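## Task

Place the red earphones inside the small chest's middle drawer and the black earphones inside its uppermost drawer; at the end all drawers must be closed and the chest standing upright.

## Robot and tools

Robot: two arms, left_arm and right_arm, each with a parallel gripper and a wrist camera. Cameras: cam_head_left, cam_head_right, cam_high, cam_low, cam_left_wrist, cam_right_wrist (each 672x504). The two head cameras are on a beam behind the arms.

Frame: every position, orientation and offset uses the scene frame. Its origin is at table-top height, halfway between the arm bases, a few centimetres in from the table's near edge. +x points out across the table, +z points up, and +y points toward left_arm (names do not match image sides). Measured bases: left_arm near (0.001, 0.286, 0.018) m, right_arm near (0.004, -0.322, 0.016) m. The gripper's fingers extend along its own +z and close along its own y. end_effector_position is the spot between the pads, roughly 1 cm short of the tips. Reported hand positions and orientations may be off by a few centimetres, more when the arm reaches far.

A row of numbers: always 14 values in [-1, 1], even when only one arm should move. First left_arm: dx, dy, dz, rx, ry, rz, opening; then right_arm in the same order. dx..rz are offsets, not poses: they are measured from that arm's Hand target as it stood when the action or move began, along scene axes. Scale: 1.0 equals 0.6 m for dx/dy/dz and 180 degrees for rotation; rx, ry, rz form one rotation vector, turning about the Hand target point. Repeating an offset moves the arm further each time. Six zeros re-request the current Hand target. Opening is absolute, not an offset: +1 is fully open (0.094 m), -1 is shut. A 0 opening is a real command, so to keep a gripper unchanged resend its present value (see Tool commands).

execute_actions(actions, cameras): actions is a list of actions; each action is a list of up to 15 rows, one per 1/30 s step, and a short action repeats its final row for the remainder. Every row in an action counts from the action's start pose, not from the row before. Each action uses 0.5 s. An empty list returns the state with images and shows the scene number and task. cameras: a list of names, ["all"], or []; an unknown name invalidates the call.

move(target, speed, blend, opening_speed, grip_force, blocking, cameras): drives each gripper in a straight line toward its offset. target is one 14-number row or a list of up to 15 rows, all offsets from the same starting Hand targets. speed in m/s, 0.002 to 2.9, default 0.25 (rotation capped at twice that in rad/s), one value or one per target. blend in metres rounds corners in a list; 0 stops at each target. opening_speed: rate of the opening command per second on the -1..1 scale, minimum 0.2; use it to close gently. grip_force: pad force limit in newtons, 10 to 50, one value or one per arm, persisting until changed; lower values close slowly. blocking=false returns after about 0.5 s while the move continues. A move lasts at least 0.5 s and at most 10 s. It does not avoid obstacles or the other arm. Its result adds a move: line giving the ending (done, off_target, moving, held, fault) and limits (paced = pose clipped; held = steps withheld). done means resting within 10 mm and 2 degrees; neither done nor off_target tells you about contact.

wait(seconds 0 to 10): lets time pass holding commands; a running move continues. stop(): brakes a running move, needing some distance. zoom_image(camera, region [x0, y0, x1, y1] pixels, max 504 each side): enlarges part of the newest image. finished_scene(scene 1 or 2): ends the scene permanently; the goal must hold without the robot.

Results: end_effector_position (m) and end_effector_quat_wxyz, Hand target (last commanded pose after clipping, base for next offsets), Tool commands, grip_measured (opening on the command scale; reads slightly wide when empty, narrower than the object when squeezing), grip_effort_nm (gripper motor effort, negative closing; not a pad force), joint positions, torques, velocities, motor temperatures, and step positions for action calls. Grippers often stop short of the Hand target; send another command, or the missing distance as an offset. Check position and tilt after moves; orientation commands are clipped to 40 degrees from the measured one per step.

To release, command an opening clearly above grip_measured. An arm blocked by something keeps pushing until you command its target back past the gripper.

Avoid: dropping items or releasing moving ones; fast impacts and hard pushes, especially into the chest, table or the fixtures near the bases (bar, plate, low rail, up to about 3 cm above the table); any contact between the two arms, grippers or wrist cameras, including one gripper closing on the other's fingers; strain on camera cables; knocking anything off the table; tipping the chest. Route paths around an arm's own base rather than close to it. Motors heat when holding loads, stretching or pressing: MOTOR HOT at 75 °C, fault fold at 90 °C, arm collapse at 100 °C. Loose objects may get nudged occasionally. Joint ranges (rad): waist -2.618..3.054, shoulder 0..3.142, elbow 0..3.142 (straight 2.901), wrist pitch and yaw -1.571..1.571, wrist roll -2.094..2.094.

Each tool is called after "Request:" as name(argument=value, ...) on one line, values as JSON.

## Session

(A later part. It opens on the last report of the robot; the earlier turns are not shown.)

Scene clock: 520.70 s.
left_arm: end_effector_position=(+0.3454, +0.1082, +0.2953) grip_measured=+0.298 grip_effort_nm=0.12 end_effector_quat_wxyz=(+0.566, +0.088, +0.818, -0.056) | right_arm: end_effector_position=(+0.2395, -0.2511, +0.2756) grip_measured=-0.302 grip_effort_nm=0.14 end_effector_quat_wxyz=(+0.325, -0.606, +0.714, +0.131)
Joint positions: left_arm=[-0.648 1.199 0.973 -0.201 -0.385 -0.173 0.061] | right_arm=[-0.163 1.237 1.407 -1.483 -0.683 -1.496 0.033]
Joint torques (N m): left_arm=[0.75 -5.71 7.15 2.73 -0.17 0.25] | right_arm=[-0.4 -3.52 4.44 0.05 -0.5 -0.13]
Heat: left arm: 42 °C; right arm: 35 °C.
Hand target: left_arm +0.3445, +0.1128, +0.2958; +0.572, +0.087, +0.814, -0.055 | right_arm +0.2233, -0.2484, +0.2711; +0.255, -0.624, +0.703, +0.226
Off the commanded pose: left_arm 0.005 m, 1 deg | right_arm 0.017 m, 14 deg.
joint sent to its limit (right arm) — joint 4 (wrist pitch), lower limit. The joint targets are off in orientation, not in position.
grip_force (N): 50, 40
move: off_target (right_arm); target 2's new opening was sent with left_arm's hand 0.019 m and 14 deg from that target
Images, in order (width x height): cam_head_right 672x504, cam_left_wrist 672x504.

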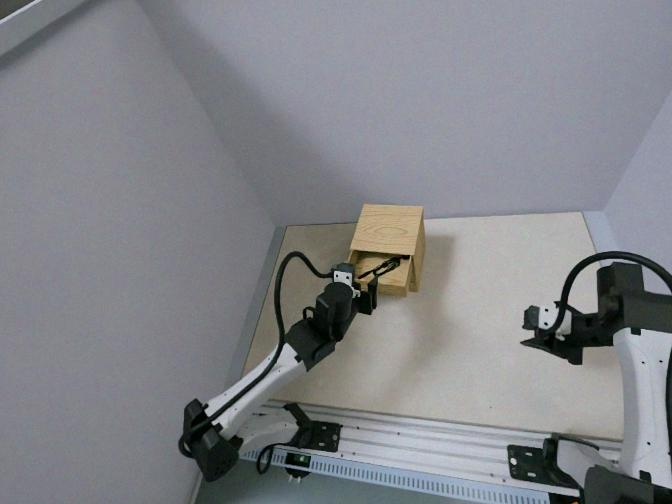

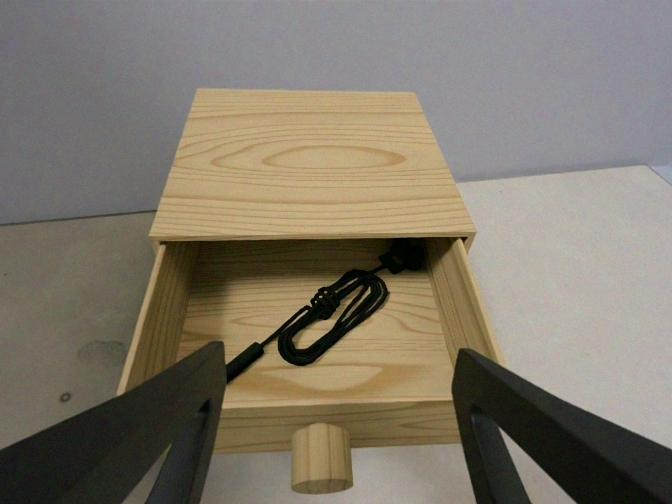

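Request:
move(target=[[0.005,0.005,-0.165,0,0,0,0.3,0,0,0,0,0,0,-0.3],[0.005,0.005,-0.165,0,0,0,-0.6,0,0,0,0,0,0,-0.3],[0.186,-0.034,-0.165,0,0,0,-0.6,0,0,0,0,0,0,-0.3]], speed=0.13, opening_speed=1.2, cameras=["cam_left_wrist","cam_head_right"])

Scene clock: 530.83 s.
left_arm: end_effector_position=(+0.4416, +0.0971, +0.1832) grip_measured=-0.598 grip_effort_nm=-0.12 end_effector_quat_wxyz=(+0.554, +0.086, +0.826, -0.050) | right_arm: end_effector_position=(+0.2395, -0.2511, +0.2756) grip_measured=-0.302 grip_effort_nm=0.14 end_effector_quat_wxyz=(+0.325, -0.606, +0.714, +0.131)
Joint positions: left_arm=[-0.514 1.66 0.91 0.308 -0.27 -0.122 0.019] | right_arm=[-0.163 1.237 1.407 -1.483 -0.683 -1.496 0.033]
Joint torques (N m): left_arm=[0.77 -5.23 12.21 2.89 -0.06 0.3] | right_arm=[-0.4 -3.49 4.45 0.06 -0.5 -0.13]
Heat: left arm: 42 °C; right arm: 35 °C.
Hand target: left_arm +0.4562, +0.0924, +0.1970; +0.572, +0.087, +0.814, -0.055 | right_arm +0.2233, -0.2484, +0.2711; +0.255, -0.624, +0.703, +0.226
Off the commanded pose: left_arm 0.020 m, 3 deg | right_arm 0.017 m, 14 deg.
joint sent to its limit (right arm) — joint 4 (wrist pitch), lower limit. The joint targets are off in orientation, not in position.
grip_force (N): 50, 40
move: off_target (left_arm, right_arm)
Images, in order (width x height): cam_head_right 672x504, cam_left_wrist 672x504.

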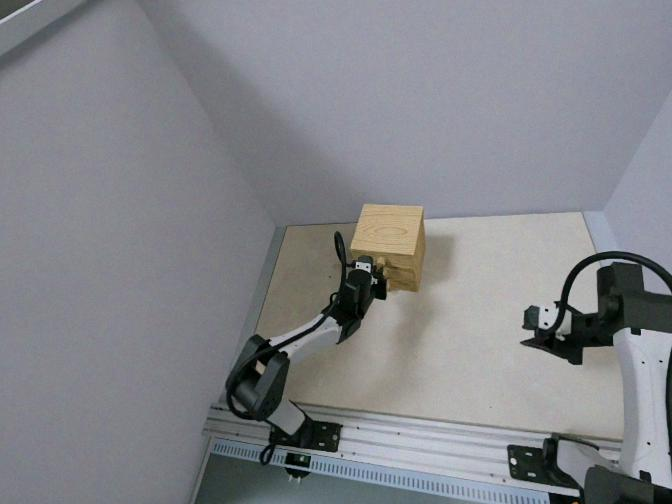

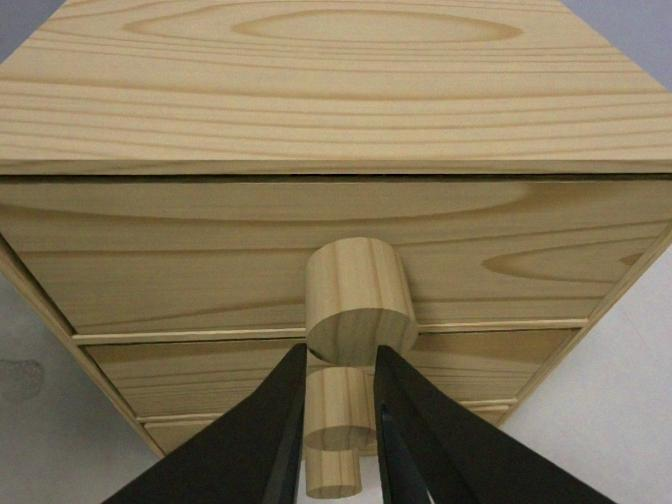

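Request:
move(target=[-0.13,0.03,0.03,0,0,0,-0.6,0,0,0,0,0,0,-0.3], speed=0.18, cameras=["cam_left_wrist","cam_high","cam_head_left"])

Request:
zoom_image(camera="cam_left_wrist", region=[80, 100, 580, 450])

Scene clock: 544.77 s.
left_arm: end_effector_position=(+0.3820, +0.1065, +0.2168) grip_measured=-0.598 grip_effort_nm=-0.12 end_effector_quat_wxyz=(+0.572, +0.094, +0.813, -0.058) | right_arm: end_effector_position=(+0.2395, -0.2511, +0.2756) grip_measured=-0.302 grip_effort_nm=0.14 end_effector_quat_wxyz=(+0.325, -0.606, +0.714, +0.131)
Joint positions: left_arm=[-0.576 1.375 0.757 0.218 -0.312 -0.127 0.019] | right_arm=[-0.163 1.237 1.407 -1.483 -0.683 -1.496 0.033]
Joint torques (N m): left_arm=[-0.32 -6.8 6.97 2.56 -0.34 0.01] | right_arm=[-0.4 -3.52 4.44 0.04 -0.5 -0.14]
Motor temperatures (°C): left_arm=[26 37 42 47 24 23 26] | right_arm=[24 35 33 28 26 22 23]
Heat: left arm: 47 °C; right arm: 35 °C.
Hand target: left_arm +0.3781, +0.1103, +0.2150; +0.572, +0.087, +0.814, -0.055 | right_arm +0.2233, -0.2484, +0.2711; +0.255, -0.624, +0.703, +0.226
Off the commanded pose: left_arm 0.006 m, 1 deg | right_arm 0.017 m, 14 deg.
joint sent to its limit (right arm) — joint 4 (wrist pitch), lower limit. The joint targets are off in orientation, not in position.
grip_force (N): 50, 40
move: off_target (right_arm)
Images, in order (width x height): cam_head_left 672x504, cam_high 672x504, cam_left_wrist 672x504.

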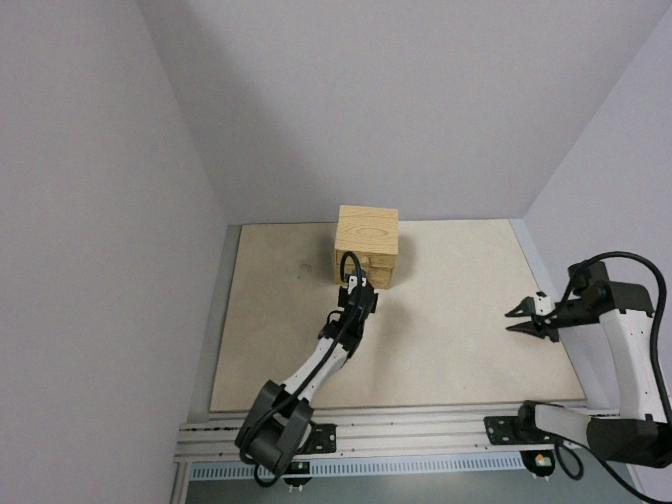

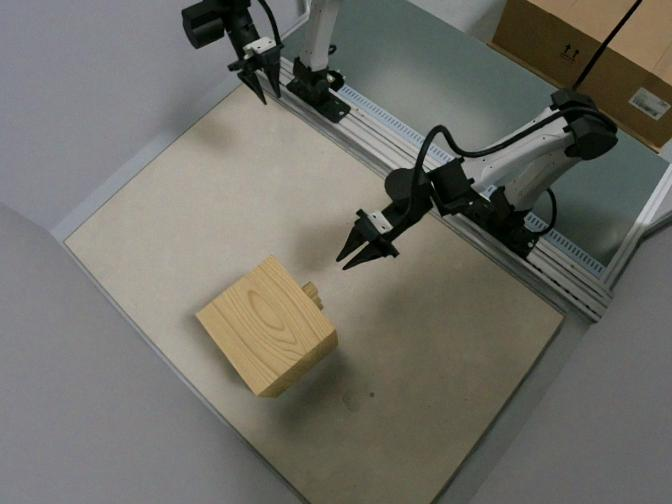

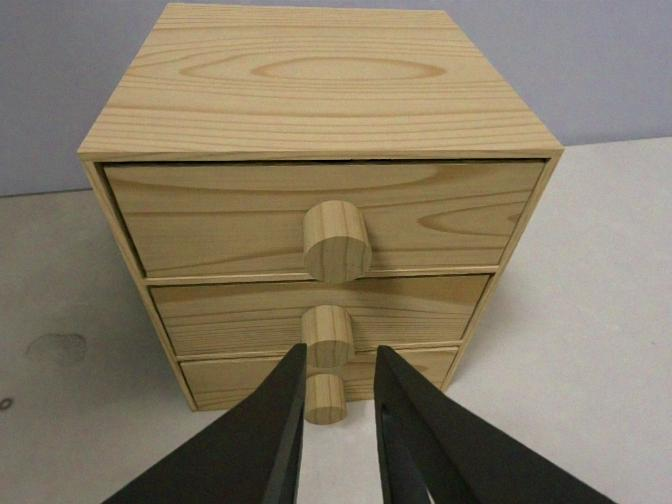

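Scaled by 1.008 from the camera's 672x504 image, which has a finer 960x720 frame.

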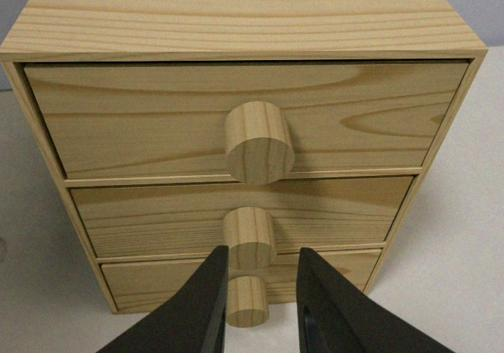

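Request:
finished_scene(scene=2)

The scene is finished: the task was done.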